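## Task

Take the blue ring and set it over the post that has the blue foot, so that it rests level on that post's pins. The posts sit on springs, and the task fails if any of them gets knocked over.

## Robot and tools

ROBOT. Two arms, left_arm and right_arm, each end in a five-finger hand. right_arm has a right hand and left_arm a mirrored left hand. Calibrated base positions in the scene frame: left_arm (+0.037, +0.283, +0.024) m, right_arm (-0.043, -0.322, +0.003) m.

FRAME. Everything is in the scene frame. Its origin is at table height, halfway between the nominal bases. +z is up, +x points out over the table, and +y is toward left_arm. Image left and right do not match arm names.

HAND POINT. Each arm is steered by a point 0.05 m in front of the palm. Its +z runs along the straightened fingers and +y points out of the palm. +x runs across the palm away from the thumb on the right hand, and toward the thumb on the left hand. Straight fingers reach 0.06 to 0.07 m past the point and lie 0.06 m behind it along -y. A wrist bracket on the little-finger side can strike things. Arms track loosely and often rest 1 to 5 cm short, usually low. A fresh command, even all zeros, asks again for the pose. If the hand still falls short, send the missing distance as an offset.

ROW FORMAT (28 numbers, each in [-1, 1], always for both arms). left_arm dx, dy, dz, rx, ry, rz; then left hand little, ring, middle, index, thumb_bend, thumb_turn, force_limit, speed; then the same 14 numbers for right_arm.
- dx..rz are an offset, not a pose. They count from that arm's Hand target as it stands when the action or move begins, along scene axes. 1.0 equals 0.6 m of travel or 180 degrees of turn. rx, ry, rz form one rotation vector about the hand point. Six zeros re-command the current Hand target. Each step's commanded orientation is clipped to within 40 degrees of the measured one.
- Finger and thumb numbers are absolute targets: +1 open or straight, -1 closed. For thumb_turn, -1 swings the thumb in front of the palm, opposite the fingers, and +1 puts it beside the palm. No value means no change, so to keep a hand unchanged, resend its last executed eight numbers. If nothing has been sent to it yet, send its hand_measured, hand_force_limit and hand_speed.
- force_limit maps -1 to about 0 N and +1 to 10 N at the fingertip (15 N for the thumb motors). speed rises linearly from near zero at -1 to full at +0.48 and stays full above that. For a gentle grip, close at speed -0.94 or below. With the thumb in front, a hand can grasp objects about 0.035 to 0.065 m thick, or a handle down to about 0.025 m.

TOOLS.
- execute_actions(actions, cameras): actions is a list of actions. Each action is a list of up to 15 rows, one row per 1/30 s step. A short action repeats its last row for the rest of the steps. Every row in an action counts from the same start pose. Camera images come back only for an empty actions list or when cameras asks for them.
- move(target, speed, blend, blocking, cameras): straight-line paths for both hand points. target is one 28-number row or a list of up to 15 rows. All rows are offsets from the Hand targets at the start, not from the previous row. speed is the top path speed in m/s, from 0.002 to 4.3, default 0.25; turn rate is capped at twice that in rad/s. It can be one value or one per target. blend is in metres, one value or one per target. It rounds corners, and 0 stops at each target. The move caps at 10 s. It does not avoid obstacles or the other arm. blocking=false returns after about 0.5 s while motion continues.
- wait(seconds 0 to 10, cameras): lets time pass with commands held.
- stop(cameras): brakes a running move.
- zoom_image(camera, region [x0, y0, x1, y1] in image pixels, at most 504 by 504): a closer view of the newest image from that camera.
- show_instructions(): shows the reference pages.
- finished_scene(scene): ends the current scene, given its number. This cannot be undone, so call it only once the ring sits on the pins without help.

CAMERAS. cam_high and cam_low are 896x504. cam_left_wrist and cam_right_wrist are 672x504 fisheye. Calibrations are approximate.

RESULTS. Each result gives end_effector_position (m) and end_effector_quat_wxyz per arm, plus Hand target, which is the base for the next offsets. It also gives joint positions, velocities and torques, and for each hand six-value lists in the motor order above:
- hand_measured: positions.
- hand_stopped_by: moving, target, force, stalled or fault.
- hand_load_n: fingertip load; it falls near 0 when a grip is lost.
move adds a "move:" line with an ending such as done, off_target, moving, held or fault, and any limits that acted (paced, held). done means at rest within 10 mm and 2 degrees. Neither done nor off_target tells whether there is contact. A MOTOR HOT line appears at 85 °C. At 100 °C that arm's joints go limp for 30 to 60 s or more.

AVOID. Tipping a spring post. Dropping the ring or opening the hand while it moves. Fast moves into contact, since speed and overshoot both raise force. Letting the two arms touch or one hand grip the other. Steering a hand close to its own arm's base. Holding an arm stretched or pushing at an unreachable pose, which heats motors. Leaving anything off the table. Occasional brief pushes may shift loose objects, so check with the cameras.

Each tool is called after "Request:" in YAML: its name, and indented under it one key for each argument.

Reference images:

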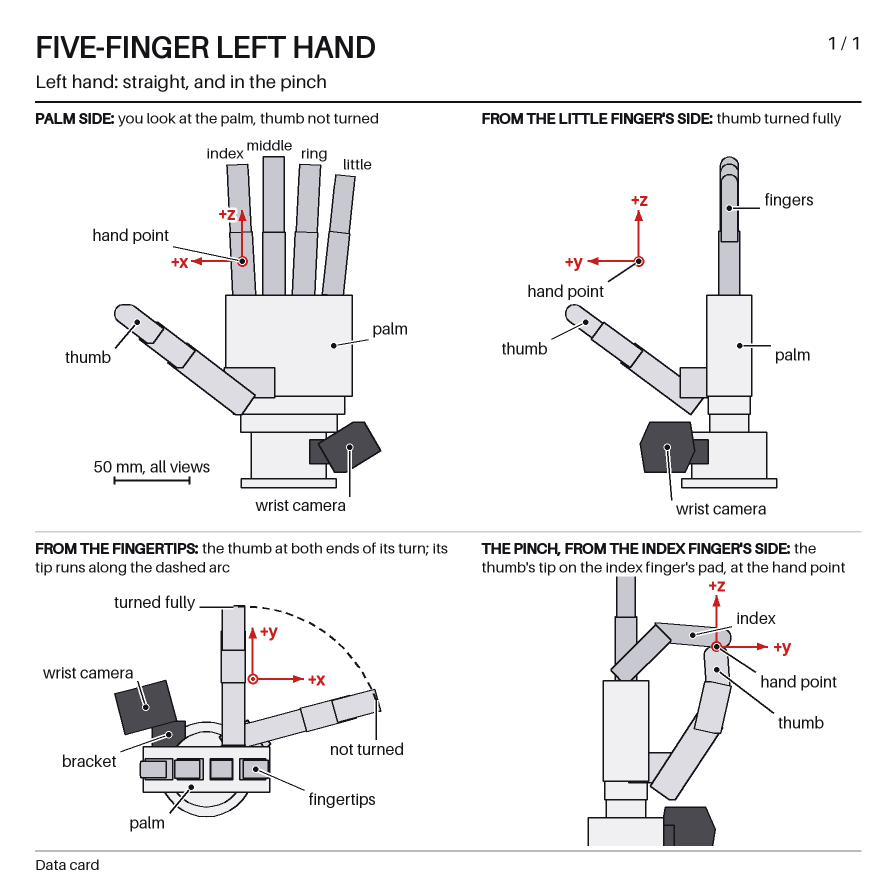

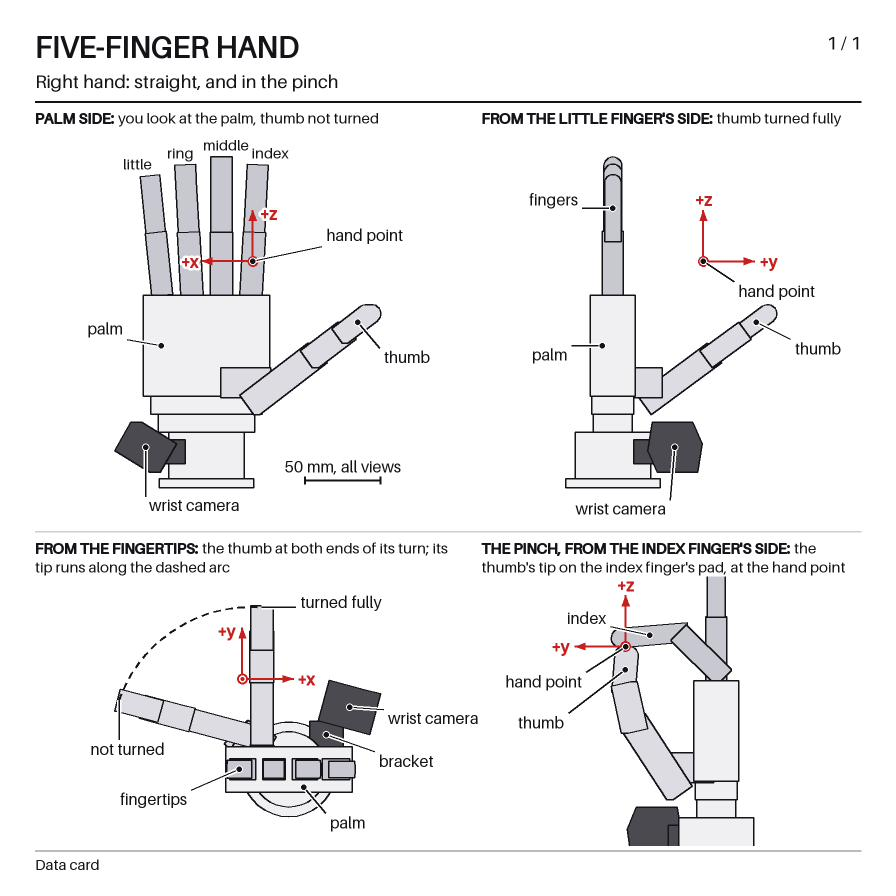

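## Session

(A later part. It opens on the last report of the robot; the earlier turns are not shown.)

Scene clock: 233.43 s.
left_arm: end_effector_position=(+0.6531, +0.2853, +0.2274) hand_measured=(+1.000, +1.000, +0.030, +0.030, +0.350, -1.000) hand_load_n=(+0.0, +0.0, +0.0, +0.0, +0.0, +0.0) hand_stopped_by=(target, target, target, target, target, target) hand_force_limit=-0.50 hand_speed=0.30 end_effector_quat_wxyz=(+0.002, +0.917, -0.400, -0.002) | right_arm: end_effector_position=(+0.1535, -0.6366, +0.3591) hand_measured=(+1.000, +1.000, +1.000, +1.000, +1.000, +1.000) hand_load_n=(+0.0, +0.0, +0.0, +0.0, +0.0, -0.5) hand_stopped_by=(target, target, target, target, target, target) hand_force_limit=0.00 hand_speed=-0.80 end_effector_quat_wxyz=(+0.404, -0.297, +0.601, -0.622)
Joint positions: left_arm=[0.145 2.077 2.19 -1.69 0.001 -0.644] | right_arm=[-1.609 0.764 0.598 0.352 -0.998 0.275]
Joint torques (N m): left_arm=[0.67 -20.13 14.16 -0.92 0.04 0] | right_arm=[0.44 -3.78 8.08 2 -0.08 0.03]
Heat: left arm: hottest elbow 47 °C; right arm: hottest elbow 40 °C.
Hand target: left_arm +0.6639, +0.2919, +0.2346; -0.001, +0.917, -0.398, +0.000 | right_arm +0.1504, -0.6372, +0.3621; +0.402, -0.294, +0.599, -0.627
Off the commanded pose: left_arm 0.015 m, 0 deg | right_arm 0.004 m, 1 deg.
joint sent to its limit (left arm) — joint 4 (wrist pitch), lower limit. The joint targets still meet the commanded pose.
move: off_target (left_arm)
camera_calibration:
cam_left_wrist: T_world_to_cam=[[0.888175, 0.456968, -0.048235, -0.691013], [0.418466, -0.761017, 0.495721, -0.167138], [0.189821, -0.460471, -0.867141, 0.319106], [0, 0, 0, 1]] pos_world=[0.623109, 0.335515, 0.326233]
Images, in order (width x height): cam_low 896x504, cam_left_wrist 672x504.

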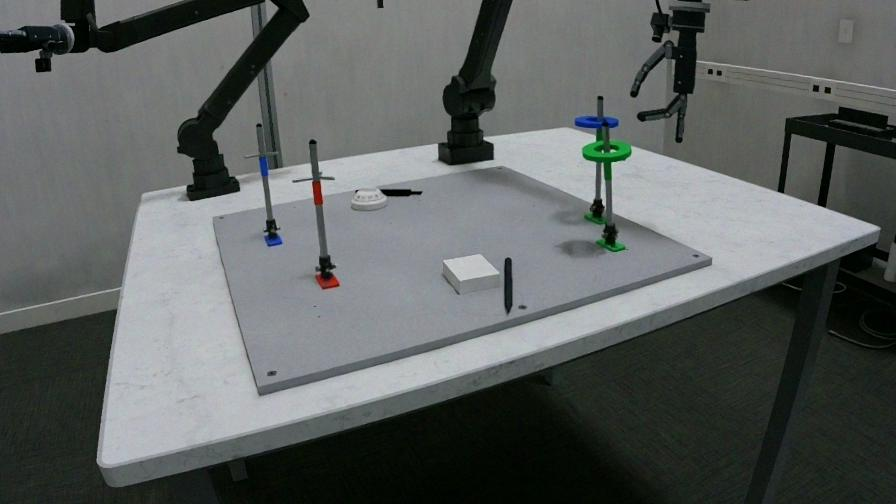

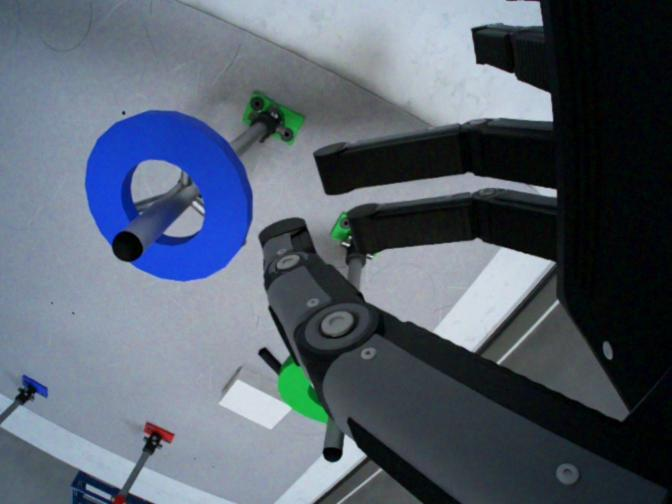

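Request:
move:
  target: [-0.03,-0.004,-0.02,0,0,0,1,1,0.03,0.03,0.35,-1,-0.5,0.3,0,0,0,0,0,0,1,1,1,1,1,1,0,-0.8]
  speed: 0.06

Scene clock: 245.87 s.
left_arm: end_effector_position=(+0.6452, +0.2845, +0.2023) hand_measured=(+1.000, +1.000, +0.030, +0.030, +0.350, -1.000) hand_load_n=(+0.0, +0.0, +0.0, +0.0, +0.0, +0.0) hand_stopped_by=(target, target, target, target, target, target) hand_force_limit=-0.50 hand_speed=0.30 end_effector_quat_wxyz=(+0.011, +0.916, -0.400, -0.019) | right_arm: end_effector_position=(+0.1535, -0.6366, +0.3591) hand_measured=(+1.000, +1.000, +1.000, +1.000, +1.000, +1.000) hand_load_n=(+0.0, +0.0, +0.0, +0.0, +0.0, -0.5) hand_stopped_by=(target, target, target, target, target, target) hand_force_limit=0.00 hand_speed=-0.80 end_effector_quat_wxyz=(+0.404, -0.297, +0.601, -0.622)
Joint positions: left_arm=[0.145 2.077 2.121 -1.658 0.001 -0.644] | right_arm=[-1.609 0.764 0.598 0.352 -0.998 0.275]
Joint torques (N m): left_arm=[0.38 -24.64 9.85 -0.43 -0.04 -0.01] | right_arm=[0.09 -4.07 7.97 2.1 -0.04 0.05]
Heat: left arm: hottest elbow 46 °C; right arm: hottest elbow 39 °C.
Hand target: left_arm +0.6459, +0.2895, +0.2227; -0.001, +0.917, -0.398, +0.000 | right_arm +0.1504, -0.6372, +0.3621; +0.402, -0.294, +0.599, -0.627
Off the commanded pose: left_arm 0.021 m, 3 deg | right_arm 0.004 m, 1 deg.
move: off_target (left_arm)

Request:
move:
  target: [-0.012,-0.012,-0.018,0,0,0,1,1,0.03,0.03,0.35,-1,-0.5,0.3,0,0,0,0,0,0,1,1,1,1,1,1,0,-0.8]
  speed: 0.06
  cameras: ["cam_low","cam_left_wrist"]

Request:
zoom_image:
  camera: "cam_low"
  region: [560, 80, 700, 220]

Scene clock: 250.53 s.
left_arm: end_effector_position=(+0.6370, +0.2836, +0.1888) hand_measured=(+1.000, +1.000, +0.030, +0.030, +0.350, -1.000) hand_load_n=(+0.0, +0.0, +0.5, +0.0, +0.0, +0.0) hand_stopped_by=(target, target, target, target, target, target) hand_force_limit=-0.50 hand_speed=0.30 end_effector_quat_wxyz=(+0.013, +0.916, -0.400, -0.021) | right_arm: end_effector_position=(+0.1535, -0.6366, +0.3591) hand_measured=(+1.000, +1.000, +1.000, +1.000, +1.000, +1.000) hand_load_n=(+0.0, +0.0, +0.0, +0.0, +0.0, +0.0) hand_stopped_by=(target, target, target, target, target, target) hand_force_limit=0.00 hand_speed=-0.80 end_effector_quat_wxyz=(+0.404, -0.297, +0.601, -0.622)
Joint positions: left_arm=[0.145 2.053 2.046 -1.612 0.001 -0.644] | right_arm=[-1.609 0.764 0.598 0.352 -0.998 0.275]
Joint torques (N m): left_arm=[-0.38 -24.64 9.84 -0.44 -0.02 -0.09] | right_arm=[0.21 -4.37 8.08 2.26 -0.09 0.05]
Heat: left arm: hottest elbow 46 °C; right arm: hottest elbow 39 °C.
Hand target: left_arm +0.6387, +0.2823, +0.2119; -0.001, +0.917, -0.398, +0.000 | right_arm +0.1504, -0.6372, +0.3621; +0.402, -0.294, +0.599, -0.627
Off the commanded pose: left_arm 0.023 m, 3 deg | right_arm 0.004 m, 1 deg.
move: off_target (left_arm)
camera_calibration:
cam_left_wrist: T_world_to_cam=[[0.885272, 0.456689, -0.0879108, -0.668314], [0.439214, -0.758825, 0.480912, -0.153602], [0.152918, -0.46435, -0.872351, 0.313485], [0, 0, 0, 1]] pos_world=[0.611166, 0.334221, 0.288586]
Images, in order (width x height): cam_low 896x504, cam_left_wrist 672x504.

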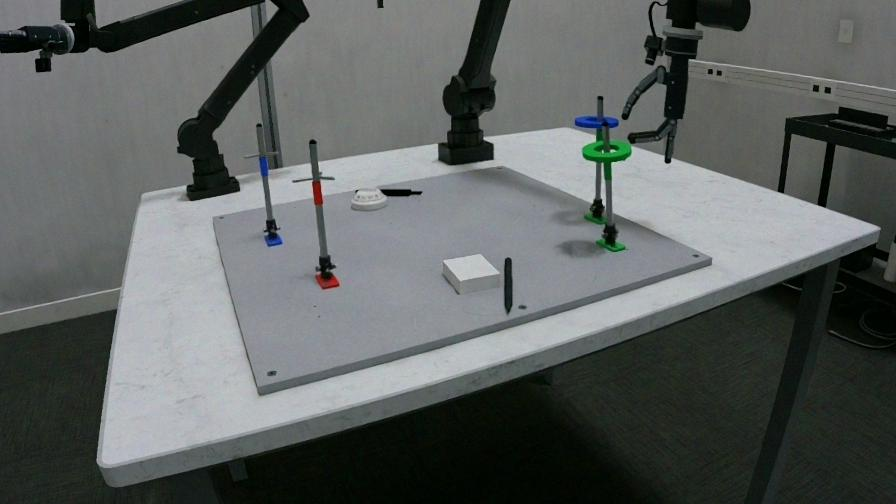

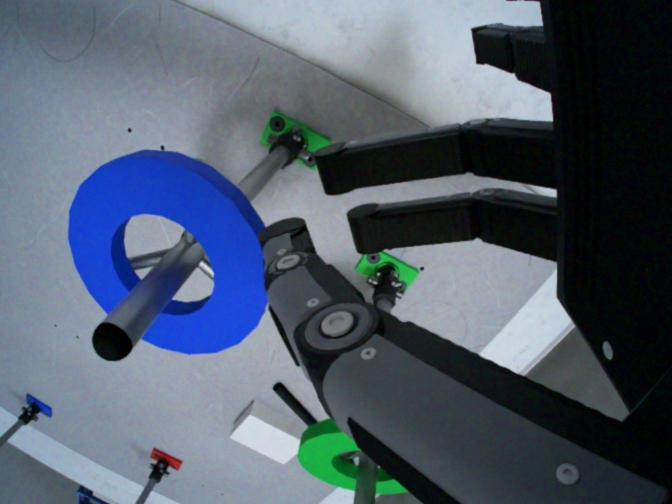

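Scaled by 3.600 from the camera's 896x504 image, which has a finer 1280x720 frame.

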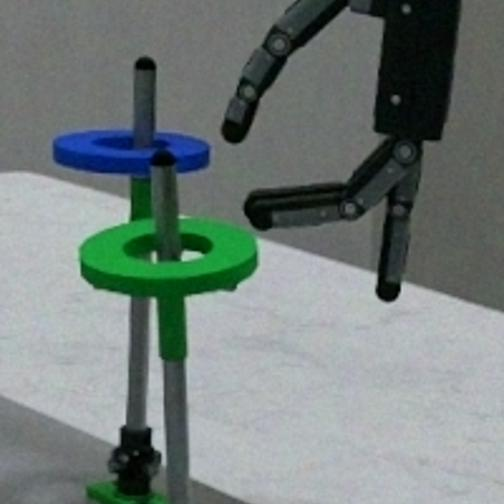

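Request:
move:
  target: [-0.018,-0.024,0.0,0,0,0,1,1,0.03,0.03,0.35,-1,-0.5,0.3,0,0,0,0,0,0,1,1,1,1,1,1,0,-0.8]
  speed: 0.05
  cameras: ["cam_low"]

Request:
zoom_image:
  camera: "cam_low"
  region: [560, 80, 700, 220]

Scene clock: 260.90 s.
left_arm: end_effector_position=(+0.6259, +0.2714, +0.1902) hand_measured=(+1.000, +1.000, +0.030, +0.030, +0.350, -1.000) hand_load_n=(+0.0, +0.0, +0.0, +0.0, +0.0, +0.0) hand_stopped_by=(target, target, target, target, target, target) hand_force_limit=-0.50 hand_speed=0.30 end_effector_quat_wxyz=(+0.012, +0.916, -0.400, -0.021) | right_arm: end_effector_position=(+0.1535, -0.6366, +0.3591) hand_measured=(+1.000, +1.000, +1.000, +1.000, +1.000, +1.000) hand_load_n=(+0.0, +0.0, +0.0, -0.5, +0.0, +0.0) hand_stopped_by=(target, target, target, target, target, target) hand_force_limit=0.00 hand_speed=-0.80 end_effector_quat_wxyz=(+0.404, -0.297, +0.601, -0.622)
Joint positions: left_arm=[0.127 2.013 1.985 -1.59 0.001 -0.661] | right_arm=[-1.609 0.764 0.598 0.352 -0.998 0.275]
Joint torques (N m): left_arm=[-0.91 -23.82 9.83 -0.47 -0.01 -0.14] | right_arm=[0.32 -4.01 7.82 2.14 -0.13 0.04]
Heat: left arm: hottest elbow 44 °C; right arm: hottest elbow 39 °C.
Hand target: left_arm +0.6278, +0.2679, +0.2118; +0.000, +0.917, -0.398, +0.000 | right_arm +0.1504, -0.6372, +0.3621; +0.402, -0.294, +0.599, -0.627
Off the commanded pose: left_arm 0.022 m, 3 deg | right_arm 0.004 m, 1 deg.
move: off_target (left_arm)
Images, in order (width x height): cam_low 896x504.

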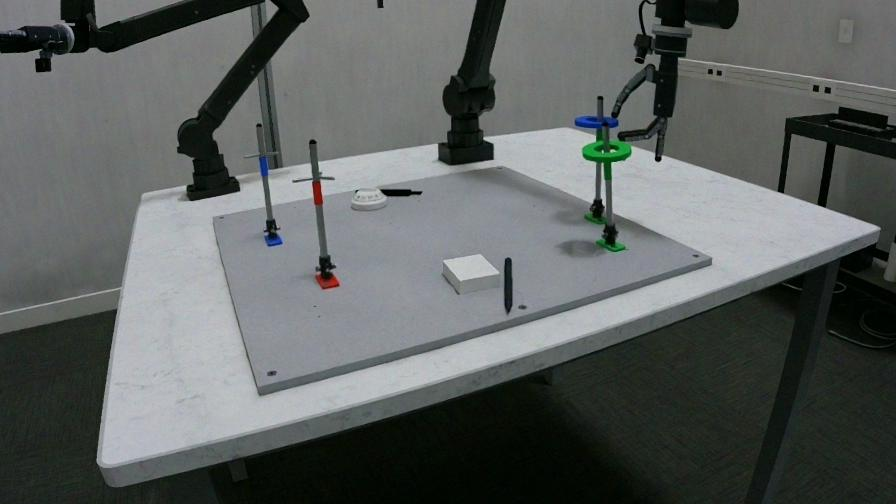

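Scaled by 3.600 from the camera's 896x504 image, which has a finer 1280x720 frame.

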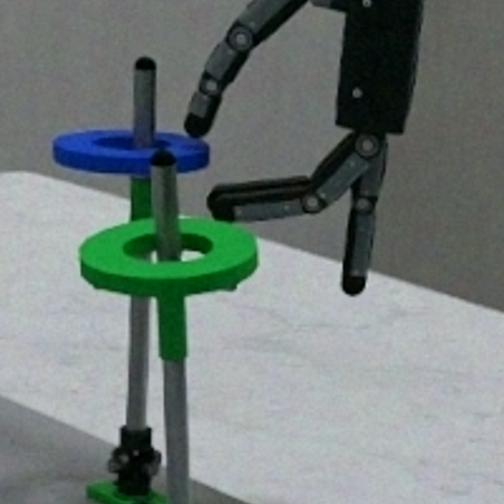

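Request:
move:
  target: [-0.0207,-0.018,-0.006,0,0,0,1,1,0.03,0.03,0.35,-1,-0.5,0.3,0,0,0,0,0,0,1,1,1,1,1,1,0,-0.8]
  speed: 0.05
  cameras: ["cam_low","cam_left_wrist"]

Request:
zoom_image:
  camera: "cam_low"
  region: [560, 80, 700, 220]

Scene clock: 265.83 s.
left_arm: end_effector_position=(+0.6136, +0.2613, +0.1872) hand_measured=(+1.000, +1.000, +0.030, +0.030, +0.350, -1.000) hand_load_n=(+0.0, +0.0, +0.0, +0.0, +0.0, +0.0) hand_stopped_by=(target, target, target, target, target, target) hand_force_limit=-0.50 hand_speed=0.30 end_effector_quat_wxyz=(+0.011, +0.916, -0.400, -0.020) | right_arm: end_effector_position=(+0.1535, -0.6366, +0.3591) hand_measured=(+1.000, +1.000, +1.000, +1.000, +1.000, +1.000) hand_load_n=(+0.0, +0.0, +0.0, +0.0, +0.0, -0.5) hand_stopped_by=(target, target, target, target, target, target) hand_force_limit=0.00 hand_speed=-0.80 end_effector_quat_wxyz=(+0.404, -0.297, +0.601, -0.622)
Joint positions: left_arm=[0.112 1.973 1.914 -1.559 0.001 -0.677] | right_arm=[-1.609 0.764 0.598 0.352 -0.998 0.275]
Joint torques (N m): left_arm=[-0.97 -23.3 9.84 -0.47 0 -0.14] | right_arm=[-0.15 -3.9 7.95 2.32 -0.09 0.04]
Heat: left arm: hottest elbow 44 °C; right arm: hottest elbow 39 °C.
Hand target: left_arm +0.6155, +0.2571, +0.2081; +0.000, +0.917, -0.398, +0.000 | right_arm +0.1504, -0.6372, +0.3621; +0.402, -0.294, +0.599, -0.627
Off the commanded pose: left_arm 0.021 m, 3 deg | right_arm 0.004 m, 1 deg.
move: off_target (left_arm)
camera_calibration:
cam_left_wrist: T_world_to_cam=[[0.885475, 0.456802, -0.0852376, -0.638242], [0.438175, -0.759718, 0.480449, -0.158492], [0.154714, -0.462775, -0.872871, 0.303986], [0, 0, 0, 1]] pos_world=[0.587564, 0.311818, 0.287085]
Images, in order (width x height): cam_low 896x504, cam_left_wrist 672x504.

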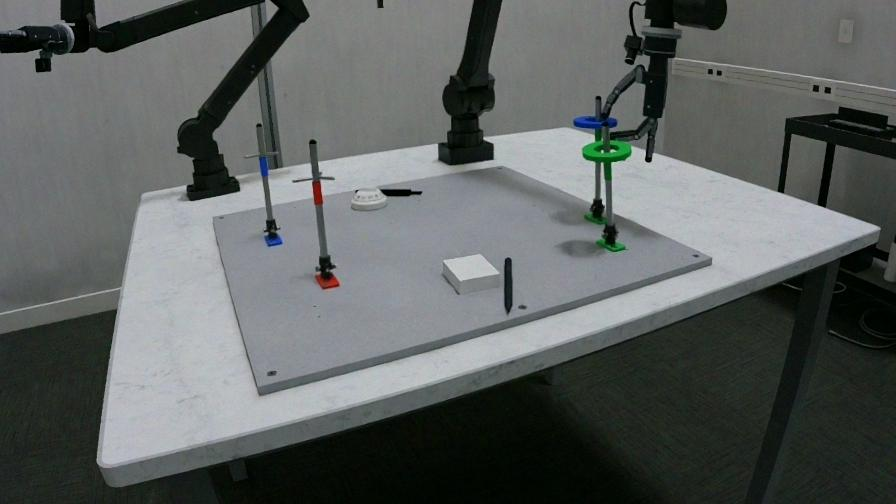

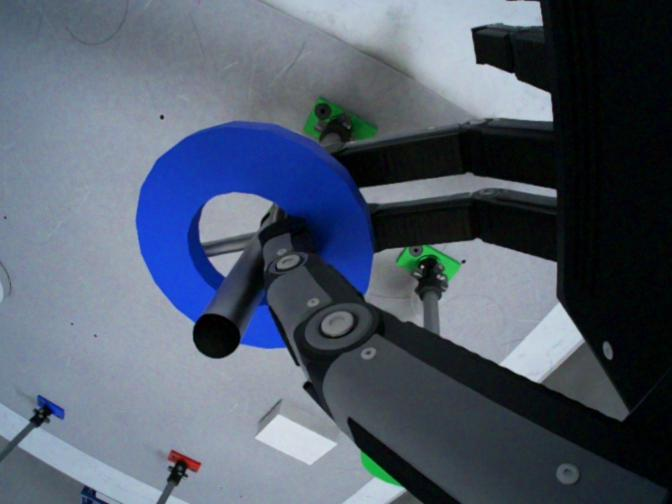

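Scaled by 3.600 from the camera's 896x504 image, which has a finer 1280x720 frame.

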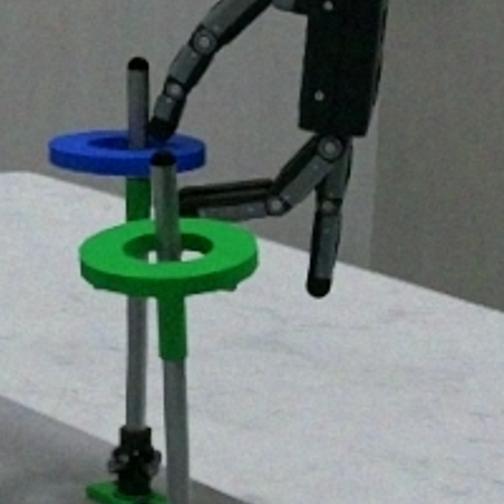

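Request:
move:
  target: [0,0,0.006,0,0,0,1,1,0.03,0.03,0.18,-1,-0.5,-0.7,0,0,0,0,0,0,1,1,1,1,1,1,0,-0.8]
  speed: 0.05
  cameras: ["cam_low","cam_left_wrist"]

Request:
zoom_image:
  camera: "cam_low"
  region: [560, 80, 700, 220]

Scene clock: 286.60 s.
left_arm: end_effector_position=(+0.6136, +0.2613, +0.1887) hand_measured=(+1.000, +1.000, +0.030, +0.030, +0.180, -1.000) hand_load_n=(+0.0, +0.0, +0.0, +0.0, +0.0, +0.0) hand_stopped_by=(target, target, target, target, target, target) hand_force_limit=-0.50 hand_speed=-0.70 end_effector_quat_wxyz=(+0.011, +0.917, -0.399, -0.019) | right_arm: end_effector_position=(+0.1535, -0.6366, +0.3591) hand_measured=(+1.000, +1.000, +1.000, +1.000, +1.000, +1.000) hand_load_n=(+0.0, +0.0, +0.0, +0.0, +0.0, -0.5) hand_stopped_by=(target, target, target, target, target, target) hand_force_limit=0.00 hand_speed=-0.80 end_effector_quat_wxyz=(+0.404, -0.297, +0.601, -0.622)
Joint positions: left_arm=[0.112 1.97 1.914 -1.559 0.001 -0.678] | right_arm=[-1.609 0.764 0.598 0.352 -0.998 0.275]
Joint torques (N m): left_arm=[-0.91 -22.83 10.54 -0.77 -0.01 -0.15] | right_arm=[0.15 -3.9 8.01 2.19 -0.08 0.03]
Heat: left arm: hottest elbow 44 °C; right arm: hottest elbow 39 °C.
Hand target: left_arm +0.6155, +0.2571, +0.2119; -0.001, +0.917, -0.398, +0.000 | right_arm +0.1504, -0.6372, +0.3621; +0.402, -0.294, +0.599, -0.627
Off the commanded pose: left_arm 0.024 m, 3 deg | right_arm 0.004 m, 1 deg.
move: off_target (left_arm)
camera_calibration:
cam_left_wrist: T_world_to_cam=[[0.885364, 0.457476, -0.0827441, -0.638671], [0.437444, -0.759522, 0.481424, -0.159019], [0.157394, -0.462431, -0.872573, 0.303438], [0, 0, 0, 1]] pos_world=[0.587259, 0.311717, 0.288482]
Images, in order (width x height): cam_low 896x504, cam_left_wrist 672x504.

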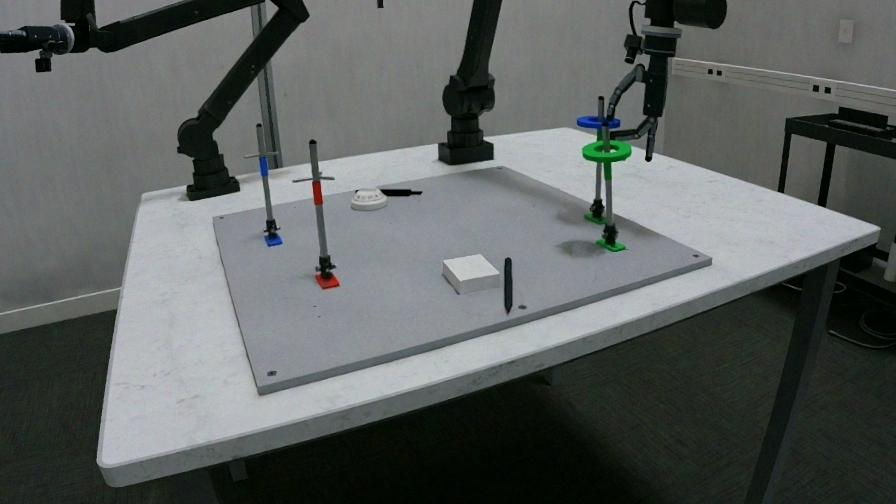

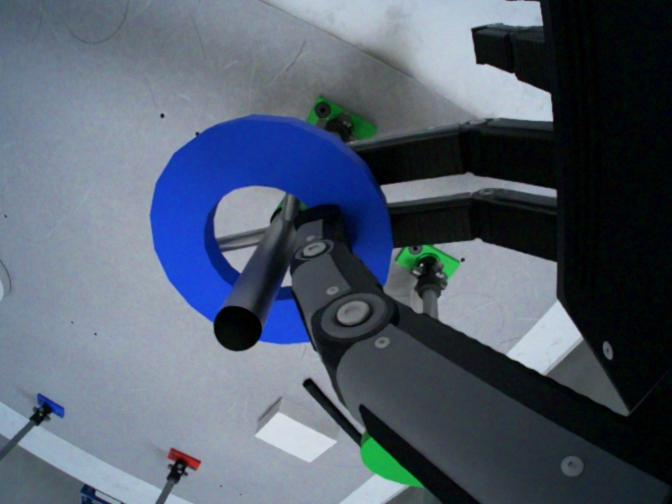

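Scaled by 3.600 from the camera's 896x504 image, which has a finer 1280x720 frame.

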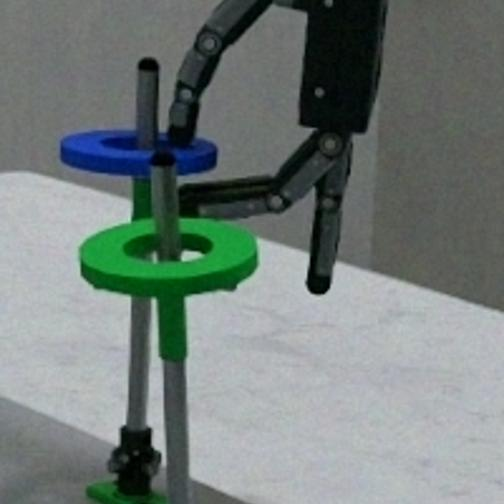

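Request:
move:
  target: [0,0,0.0,0,0,0,1,1,0.03,0.03,0.11,-1,-0.5,-0.75,0,0,0,0,0,0,1,1,1,1,1,1,0,-0.8]
  speed: 0.05
  cameras: ["cam_low","cam_left_wrist"]

Request:
zoom_image:
  camera: "cam_low"
  region: [560, 80, 700, 220]

Scene clock: 308.20 s.
left_arm: end_effector_position=(+0.6135, +0.2613, +0.1897) hand_measured=(+1.000, +1.000, +0.030, +0.030, +0.110, -1.000) hand_load_n=(+0.0, +0.5, +0.0, +0.0, +0.5, +0.0) hand_stopped_by=(target, target, target, target, target, target) hand_force_limit=-0.50 hand_speed=-0.75 end_effector_quat_wxyz=(+0.010, +0.917, -0.399, -0.018) | right_arm: end_effector_position=(+0.1535, -0.6366, +0.3591) hand_measured=(+1.000, +1.000, +1.000, +1.000, +1.000, +1.000) hand_load_n=(+0.0, +0.0, +0.0, +0.0, +0.0, +0.0) hand_stopped_by=(target, target, target, target, target, target) hand_force_limit=0.00 hand_speed=-0.80 end_effector_quat_wxyz=(+0.404, -0.297, +0.601, -0.622)
Joint positions: left_arm=[0.112 1.968 1.914 -1.559 0.001 -0.678] | right_arm=[-1.609 0.764 0.598 0.352 -0.998 0.275]
Joint torques (N m): left_arm=[-0.91 -22.89 10.56 -0.77 -0.02 -0.13] | right_arm=[0.38 -3.78 8.01 2.14 -0.08 0.04]
Heat: left arm: hottest elbow 44 °C; right arm: hottest elbow 39 °C.
Hand target: left_arm +0.6155, +0.2572, +0.2119; -0.001, +0.917, -0.398, +0.000 | right_arm +0.1504, -0.6372, +0.3621; +0.402, -0.294, +0.599, -0.627
Off the commanded pose: left_arm 0.023 m, 2 deg | right_arm 0.004 m, 1 deg.
move: off_target (left_arm)
camera_calibration:
cam_left_wrist: T_world_to_cam=[[0.885522, 0.457469, -0.081075, -0.638894], [0.436545, -0.759566, 0.48217, -0.159041], [0.158996, -0.462365, -0.872318, 0.303321], [0, 0, 0, 1]] pos_world=[0.586957, 0.311717, 0.289479]
Images, in order (width x height): cam_low 896x504, cam_left_wrist 672x504.

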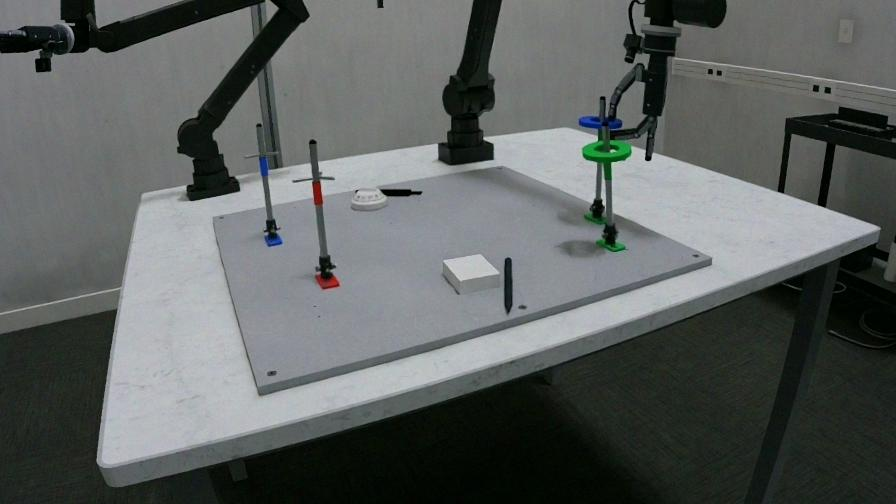

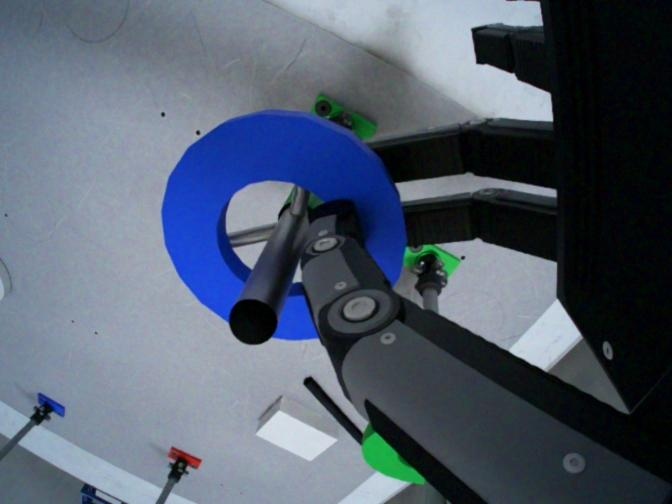

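Scaled by 3.600 from the camera's 896x504 image, which has a finer 1280x720 frame.

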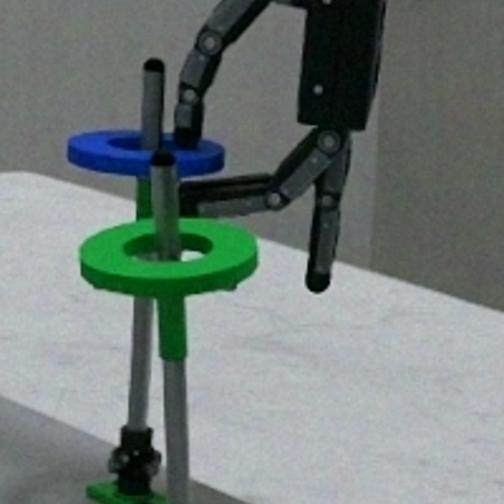

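Request:
move:
  target:
    - [0,0,0.0,0,0,0,1,1,0.03,0.03,0.25,-1,-0.5,-0.6,0,0,0,0,0,0,1,1,1,1,1,1,0,-0.8]
    - [0,0.02,0.0,0,0,0,1,1,0.03,0.03,0.25,-1,-0.5,-0.6,0,0,0,0,0,0,1,1,1,1,1,1,0,-0.8]
  speed: 0.05
  cameras: ["cam_low","cam_left_wrist"]

Request:
zoom_image:
  camera: "cam_low"
  region: [560, 80, 700, 220]

Scene clock: 329.50 s.
left_arm: end_effector_position=(+0.6135, +0.2631, +0.1897) hand_measured=(+1.000, +1.000, +0.030, +0.030, +0.250, -1.000) hand_load_n=(+0.0, +0.0, +0.0, +0.0, +0.0, +0.0) hand_stopped_by=(target, target, target, target, target, target) hand_force_limit=-0.50 hand_speed=-0.60 end_effector_quat_wxyz=(+0.010, +0.917, -0.398, -0.018) | right_arm: end_effector_position=(+0.1535, -0.6366, +0.3591) hand_measured=(+1.000, +1.000, +1.000, +1.000, +1.000, +1.000) hand_load_n=(+0.0, +0.0, +0.0, +0.0, -0.5, +0.0) hand_stopped_by=(target, target, target, target, target, target) hand_force_limit=0.00 hand_speed=-0.80 end_effector_quat_wxyz=(+0.404, -0.297, +0.601, -0.622)
Joint positions: left_arm=[0.115 1.968 1.914 -1.559 0.001 -0.676] | right_arm=[-1.609 0.764 0.598 0.352 -0.998 0.275]
Joint torques (N m): left_arm=[0.91 -22.65 10.95 -0.84 -0.05 0.04] | right_arm=[0.26 -3.96 7.83 2.18 -0.09 0.05]
Motor temperatures (°C): left_arm=[24 40 44 25 23 24] | right_arm=[27 28 39 26 27 26]
Heat: left arm: hottest elbow 44 °C; right arm: hottest elbow 39 °C.
Hand target: left_arm +0.6154, +0.2691, +0.2119; +0.000, +0.917, -0.398, +0.000 | right_arm +0.1504, -0.6372, +0.3621; +0.402, -0.294, +0.599, -0.627
Off the commanded pose: left_arm 0.023 m, 2 deg | right_arm 0.004 m, 1 deg.
move: off_target (left_arm)
camera_calibration:
cam_left_wrist: T_world_to_cam=[[0.88462, 0.459203, -0.0811187, -0.639582], [0.43804, -0.758666, 0.482231, -0.158885], [0.1599, -0.462125, -0.87228, 0.303506], [0, 0, 0, 1]] pos_world=[0.586854, 0.313414, 0.289479]
Images, in order (width x height): cam_low 896x504, cam_left_wrist 672x504.

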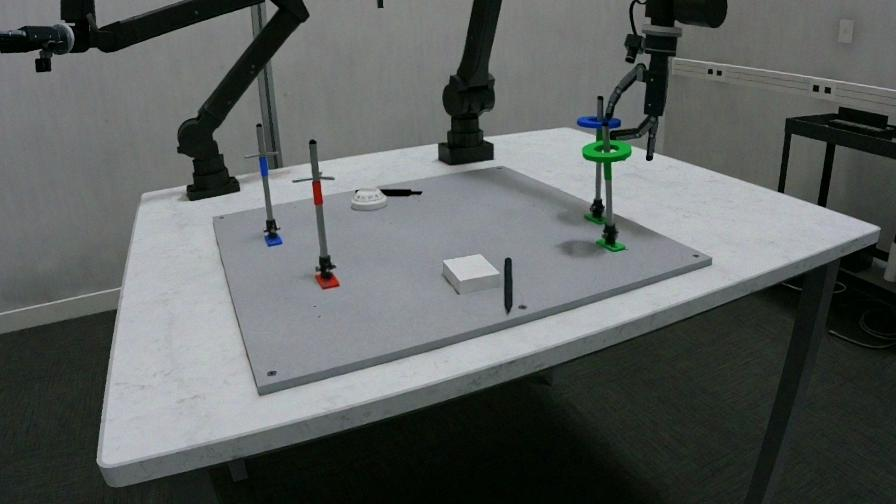

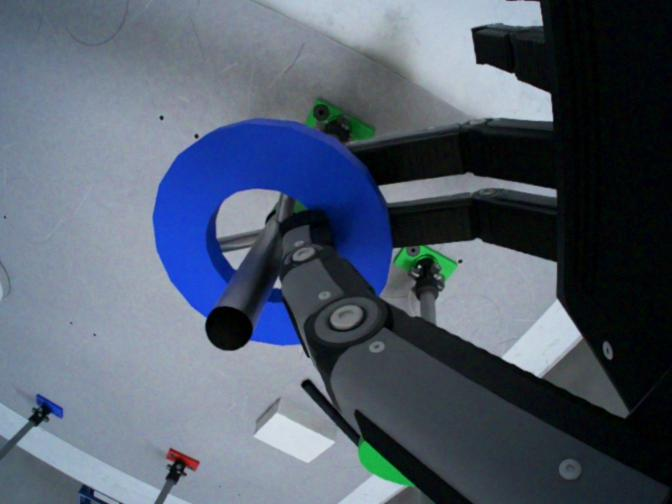

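Scaled by 3.600 from the camera's 896x504 image, which has a finer 1280x720 frame.

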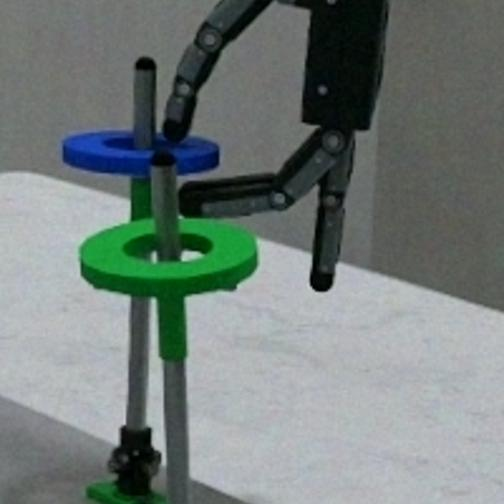

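Request:
move:
  target: [0,0.01,0.012,0,0,0,1,1,0.03,0.03,0.25,-1,-0.5,-0.6,0,0,0,0,0,0,1,1,1,1,1,1,0,-0.8]
  speed: 0.05

Scene clock: 335.90 s.
left_arm: end_effector_position=(+0.6096, +0.2687, +0.1903) hand_measured=(+1.000, +1.000, +0.030, +0.030, +0.250, -1.000) hand_load_n=(+0.0, +0.0, +0.0, +0.0, +0.0, +0.0) hand_stopped_by=(target, target, target, target, target, target) hand_force_limit=-0.50 hand_speed=-0.60 end_effector_quat_wxyz=(+0.014, +0.917, -0.397, -0.024) | right_arm: end_effector_position=(+0.1535, -0.6366, +0.3591) hand_measured=(+1.000, +1.000, +1.000, +1.000, +1.000, +1.000) hand_load_n=(+0.0, +0.0, +0.0, +0.0, +0.0, +0.0) hand_stopped_by=(target, target, target, target, target, target) hand_force_limit=0.00 hand_speed=-0.80 end_effector_quat_wxyz=(+0.404, -0.297, +0.601, -0.622)
Joint positions: left_arm=[0.125 1.968 1.914 -1.573 0.001 -0.67] | right_arm=[-1.609 0.764 0.598 0.352 -0.998 0.275]
Joint torques (N m): left_arm=[0.32 -22.59 12.64 -0.9 -0.01 0.06] | right_arm=[0.38 -4.25 7.8 2.06 -0.08 0.03]
Heat: left arm: hottest elbow 44 °C; right arm: hottest elbow 39 °C.
Hand target: left_arm +0.6155, +0.2751, +0.2191; -0.001, +0.917, -0.398, +0.000 | right_arm +0.1504, -0.6372, +0.3621; +0.402, -0.294, +0.599, -0.627
Off the commanded pose: left_arm 0.030 m, 3 deg | right_arm 0.004 m, 1 deg.
move: off_target (left_arm)

Request:
move:
  target: [0.012,0,0.012,0,0,0,1,1,0.03,0.03,0.25,-1,-0.5,-0.6,0,0,0,0,0,0,1,1,1,1,1,1,0,-0.8]
  speed: 0.05
  cameras: ["cam_low","cam_left_wrist"]

Request:
zoom_image:
  camera: "cam_low"
  region: [560, 80, 700, 220]

Scene clock: 341.83 s.
left_arm: end_effector_position=(+0.6109, +0.2694, +0.2029) hand_measured=(+1.000, +1.000, +0.030, +0.030, +0.250, -1.000) hand_load_n=(+0.0, +0.0, +0.0, +0.0, +0.0, +0.5) hand_stopped_by=(target, target, target, target, target, target) hand_force_limit=-0.50 hand_speed=-0.60 end_effector_quat_wxyz=(+0.013, +0.917, -0.397, -0.023) | right_arm: end_effector_position=(+0.1535, -0.6366, +0.3591) hand_measured=(+1.000, +1.000, +1.000, +1.000, +1.000, +1.000) hand_load_n=(+0.0, +0.0, +0.0, +0.0, +0.0, +0.0) hand_stopped_by=(target, target, target, target, target, target) hand_force_limit=0.00 hand_speed=-0.80 end_effector_quat_wxyz=(+0.404, -0.297, +0.601, -0.622)
Joint positions: left_arm=[0.125 1.968 1.948 -1.603 0 -0.669] | right_arm=[-1.609 0.764 0.598 0.352 -0.998 0.275]
Joint torques (N m): left_arm=[0.56 -20.72 14.41 -0.96 -0.02 0.06] | right_arm=[0.5 -4.07 7.88 2.04 -0.05 0.02]
Heat: left arm: hottest elbow 45 °C; right arm: hottest elbow 39 °C.
Hand target: left_arm +0.6227, +0.2751, +0.2263; -0.001, +0.917, -0.398, +0.000 | right_arm +0.1504, -0.6372, +0.3621; +0.402, -0.294, +0.599, -0.627
Off the commanded pose: left_arm 0.027 m, 3 deg | right_arm 0.004 m, 1 deg.
move: off_target (left_arm)
camera_calibration:
cam_left_wrist: T_world_to_cam=[[0.882363, 0.461819, -0.0903292, -0.636607], [0.445221, -0.757153, 0.478014, -0.163292], [0.152363, -0.461998, -0.873695, 0.323272], [0, 0, 0, 1]] pos_world=[0.585165, 0.319711, 0.302993]
Images, in order (width x height): cam_low 896x504, cam_left_wrist 672x504.

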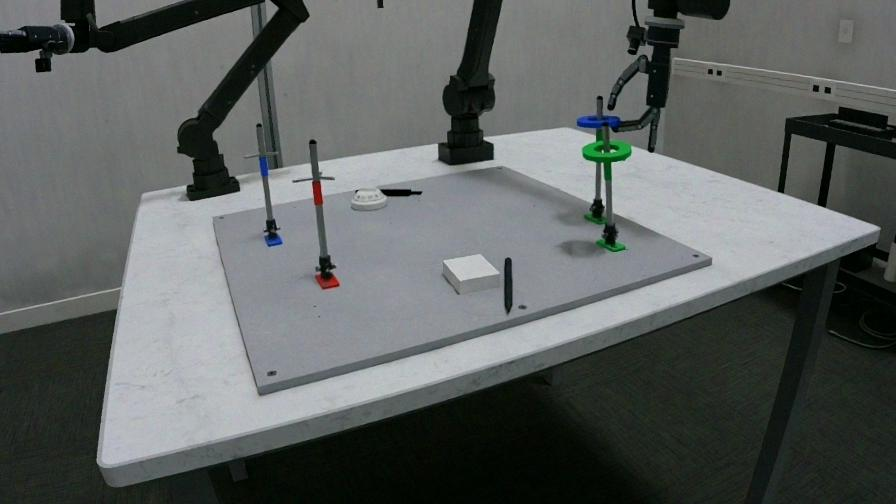

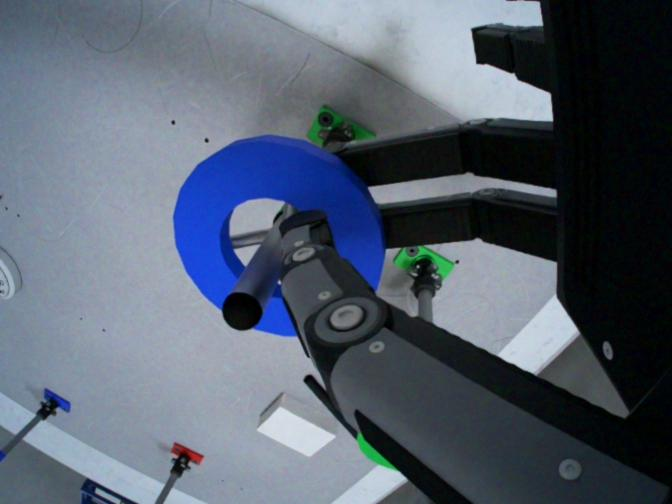

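Scaled by 3.600 from the camera's 896x504 image, which has a finer 1280x720 frame.

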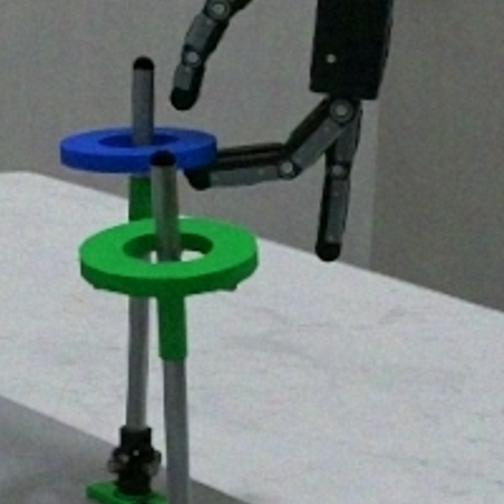

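Request:
move:
  target: [0,0,-0.02,0,0,0,1,1,0.03,0.03,0.25,-1,-0.5,-0.6,0,0,0,0,0,0,1,1,1,1,1,1,0,-0.8]
  speed: 0.05

Scene clock: 355.03 s.
left_arm: end_effector_position=(+0.6144, +0.2697, +0.2024) hand_measured=(+1.000, +1.000, +0.030, +0.030, +0.250, -1.000) hand_load_n=(+0.0, -0.5, +0.0, +0.0, +0.0, +0.0) hand_stopped_by=(target, target, target, target, target, target) hand_force_limit=-0.50 hand_speed=-0.60 end_effector_quat_wxyz=(+0.009, +0.918, -0.397, -0.017) | right_arm: end_effector_position=(+0.1535, -0.6366, +0.3591) hand_measured=(+1.000, +1.000, +1.000, +1.000, +1.000, +1.000) hand_load_n=(+0.0, +0.0, +0.0, +0.0, +0.0, +0.0) hand_stopped_by=(target, target, target, target, target, target) hand_force_limit=0.00 hand_speed=-0.80 end_effector_quat_wxyz=(+0.404, -0.297, +0.601, -0.622)
Joint positions: left_arm=[0.125 1.968 1.948 -1.59 0 -0.669] | right_arm=[-1.609 0.764 0.598 0.352 -0.998 0.275]
Joint torques (N m): left_arm=[0.44 -20.54 11.89 -0.38 -0.02 0.07] | right_arm=[0.62 -4.01 7.86 2.13 -0.05 0.01]
Heat: left arm: hottest elbow 47 °C; right arm: hottest elbow 39 °C.
Hand target: left_arm +0.6227, +0.2751, +0.2142; -0.001, +0.917, -0.398, +0.000 | right_arm +0.1504, -0.6372, +0.3621; +0.402, -0.294, +0.599, -0.627
Off the commanded pose: left_arm 0.015 m, 2 deg | right_arm 0.004 m, 1 deg.
move: off_target (left_arm)

Request:
move:
  target: [-0.006,0,-0.013,0,0,0,1,1,0.03,0.03,0.25,-1,-0.5,-0.6,0,0,0,0,0,0,1,1,1,1,1,1,0,-0.8]
  speed: 0.05

Scene clock: 359.27 s.
left_arm: end_effector_position=(+0.6173, +0.2699, +0.1964) hand_measured=(+1.000, +1.000, +0.030, +0.030, +0.250, -1.000) hand_load_n=(+0.0, +0.0, +0.0, +0.5, +0.0, +0.0) hand_stopped_by=(target, target, target, target, target, target) hand_force_limit=-0.50 hand_speed=-0.60 end_effector_quat_wxyz=(+0.007, +0.918, -0.397, -0.012) | right_arm: end_effector_position=(+0.1535, -0.6366, +0.3591) hand_measured=(+1.000, +1.000, +1.000, +1.000, +1.000, +1.000) hand_load_n=(+0.0, -0.5, +0.0, +0.0, +0.0, -0.5) hand_stopped_by=(target, target, target, target, target, target) hand_force_limit=0.00 hand_speed=-0.80 end_effector_quat_wxyz=(+0.404, -0.297, +0.601, -0.622)
Joint positions: left_arm=[0.125 1.968 1.933 -1.564 0 -0.669] | right_arm=[-1.609 0.764 0.598 0.352 -0.998 0.275]
Joint torques (N m): left_arm=[0.5 -21.66 9.92 -0.39 -0.02 0.07] | right_arm=[0.38 -3.84 7.94 2.18 -0.08 0.02]
Heat: left arm: hottest elbow 47 °C; right arm: hottest elbow 39 °C.
Hand target: left_arm +0.6191, +0.2751, +0.2065; -0.001, +0.917, -0.398, +0.000 | right_arm +0.1504, -0.6372, +0.3621; +0.402, -0.294, +0.599, -0.627
Off the commanded pose: left_arm 0.011 m, 2 deg | right_arm 0.004 m, 1 deg.
move: off_target (left_arm)

Request:
move:
  target: [0,0,0,0,0,0,1,1,0.03,0.03,0.12,-1,-0.5,-0.6,0,0,0,0,0,0,1,1,1,1,1,1,0,-0.8]
  speed: 0.05
  cameras: ["cam_low","cam_left_wrist"]

Request:
zoom_image:
  camera: "cam_low"
  region: [560, 80, 700, 220]

Scene clock: 363.93 s.
left_arm: end_effector_position=(+0.6174, +0.2699, +0.1964) hand_measured=(+1.000, +1.000, +0.030, +0.030, +0.120, -1.000) hand_load_n=(+0.0, +0.0, +0.0, +0.0, +0.0, +0.0) hand_stopped_by=(target, target, target, target, target, target) hand_force_limit=-0.50 hand_speed=-0.60 end_effector_quat_wxyz=(+0.007, +0.918, -0.397, -0.012) | right_arm: end_effector_position=(+0.1535, -0.6366, +0.3591) hand_measured=(+1.000, +1.000, +1.000, +1.000, +1.000, +1.000) hand_load_n=(+0.0, +0.0, +0.0, +0.0, +0.0, +0.0) hand_stopped_by=(target, target, target, target, target, target) hand_force_limit=0.00 hand_speed=-0.80 end_effector_quat_wxyz=(+0.404, -0.297, +0.601, -0.622)
Joint positions: left_arm=[0.125 1.968 1.933 -1.563 0 -0.669] | right_arm=[-1.609 0.764 0.598 0.352 -0.998 0.275]
Joint torques (N m): left_arm=[0.5 -21.48 9.92 -0.43 -0.01 0.07] | right_arm=[0.85 -4.01 8.02 2.26 -0.08 0.02]
Heat: left arm: hottest elbow 46 °C; right arm: hottest elbow 39 °C.
Hand target: left_arm +0.6191, +0.2751, +0.2065; -0.001, +0.917, -0.398, +0.000 | right_arm +0.1504, -0.6372, +0.3621; +0.402, -0.294, +0.599, -0.627
Off the commanded pose: left_arm 0.011 m, 2 deg | right_arm 0.004 m, 1 deg.
move: off_target (left_arm)
camera_calibration:
cam_left_wrist: T_world_to_cam=[[0.884309, 0.462042, -0.067189, -0.64904], [0.43317, -0.75818, 0.487366, -0.156806], [0.174242, -0.460087, -0.870609, 0.302142], [0, 0, 0, 1]] pos_world=[0.58923, 0.320008, 0.295861]
Images, in order (width x height): cam_low 896x504, cam_left_wrist 672x504.

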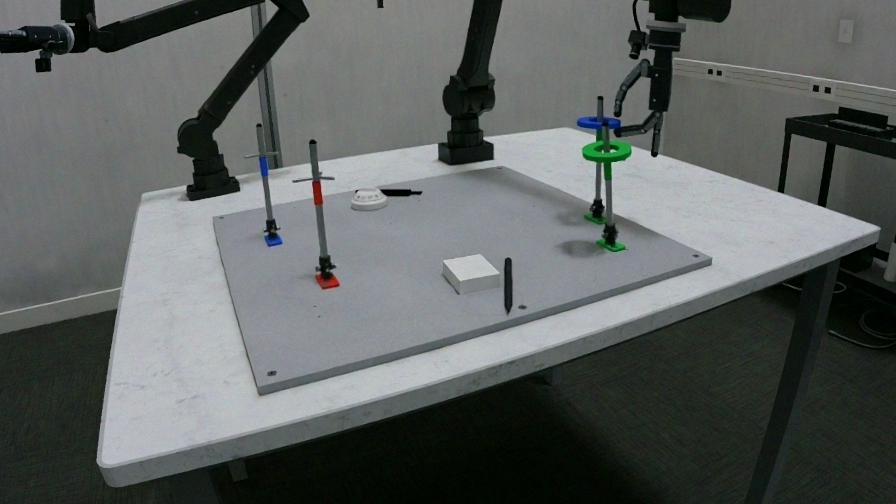

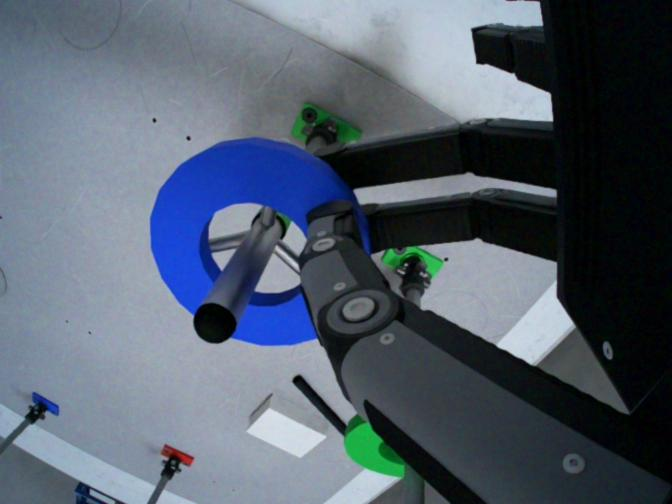

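Scaled by 3.600 from the camera's 896x504 image, which has a finer 1280x720 frame.

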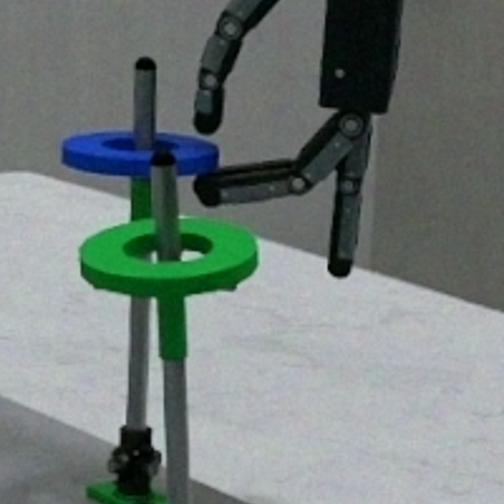

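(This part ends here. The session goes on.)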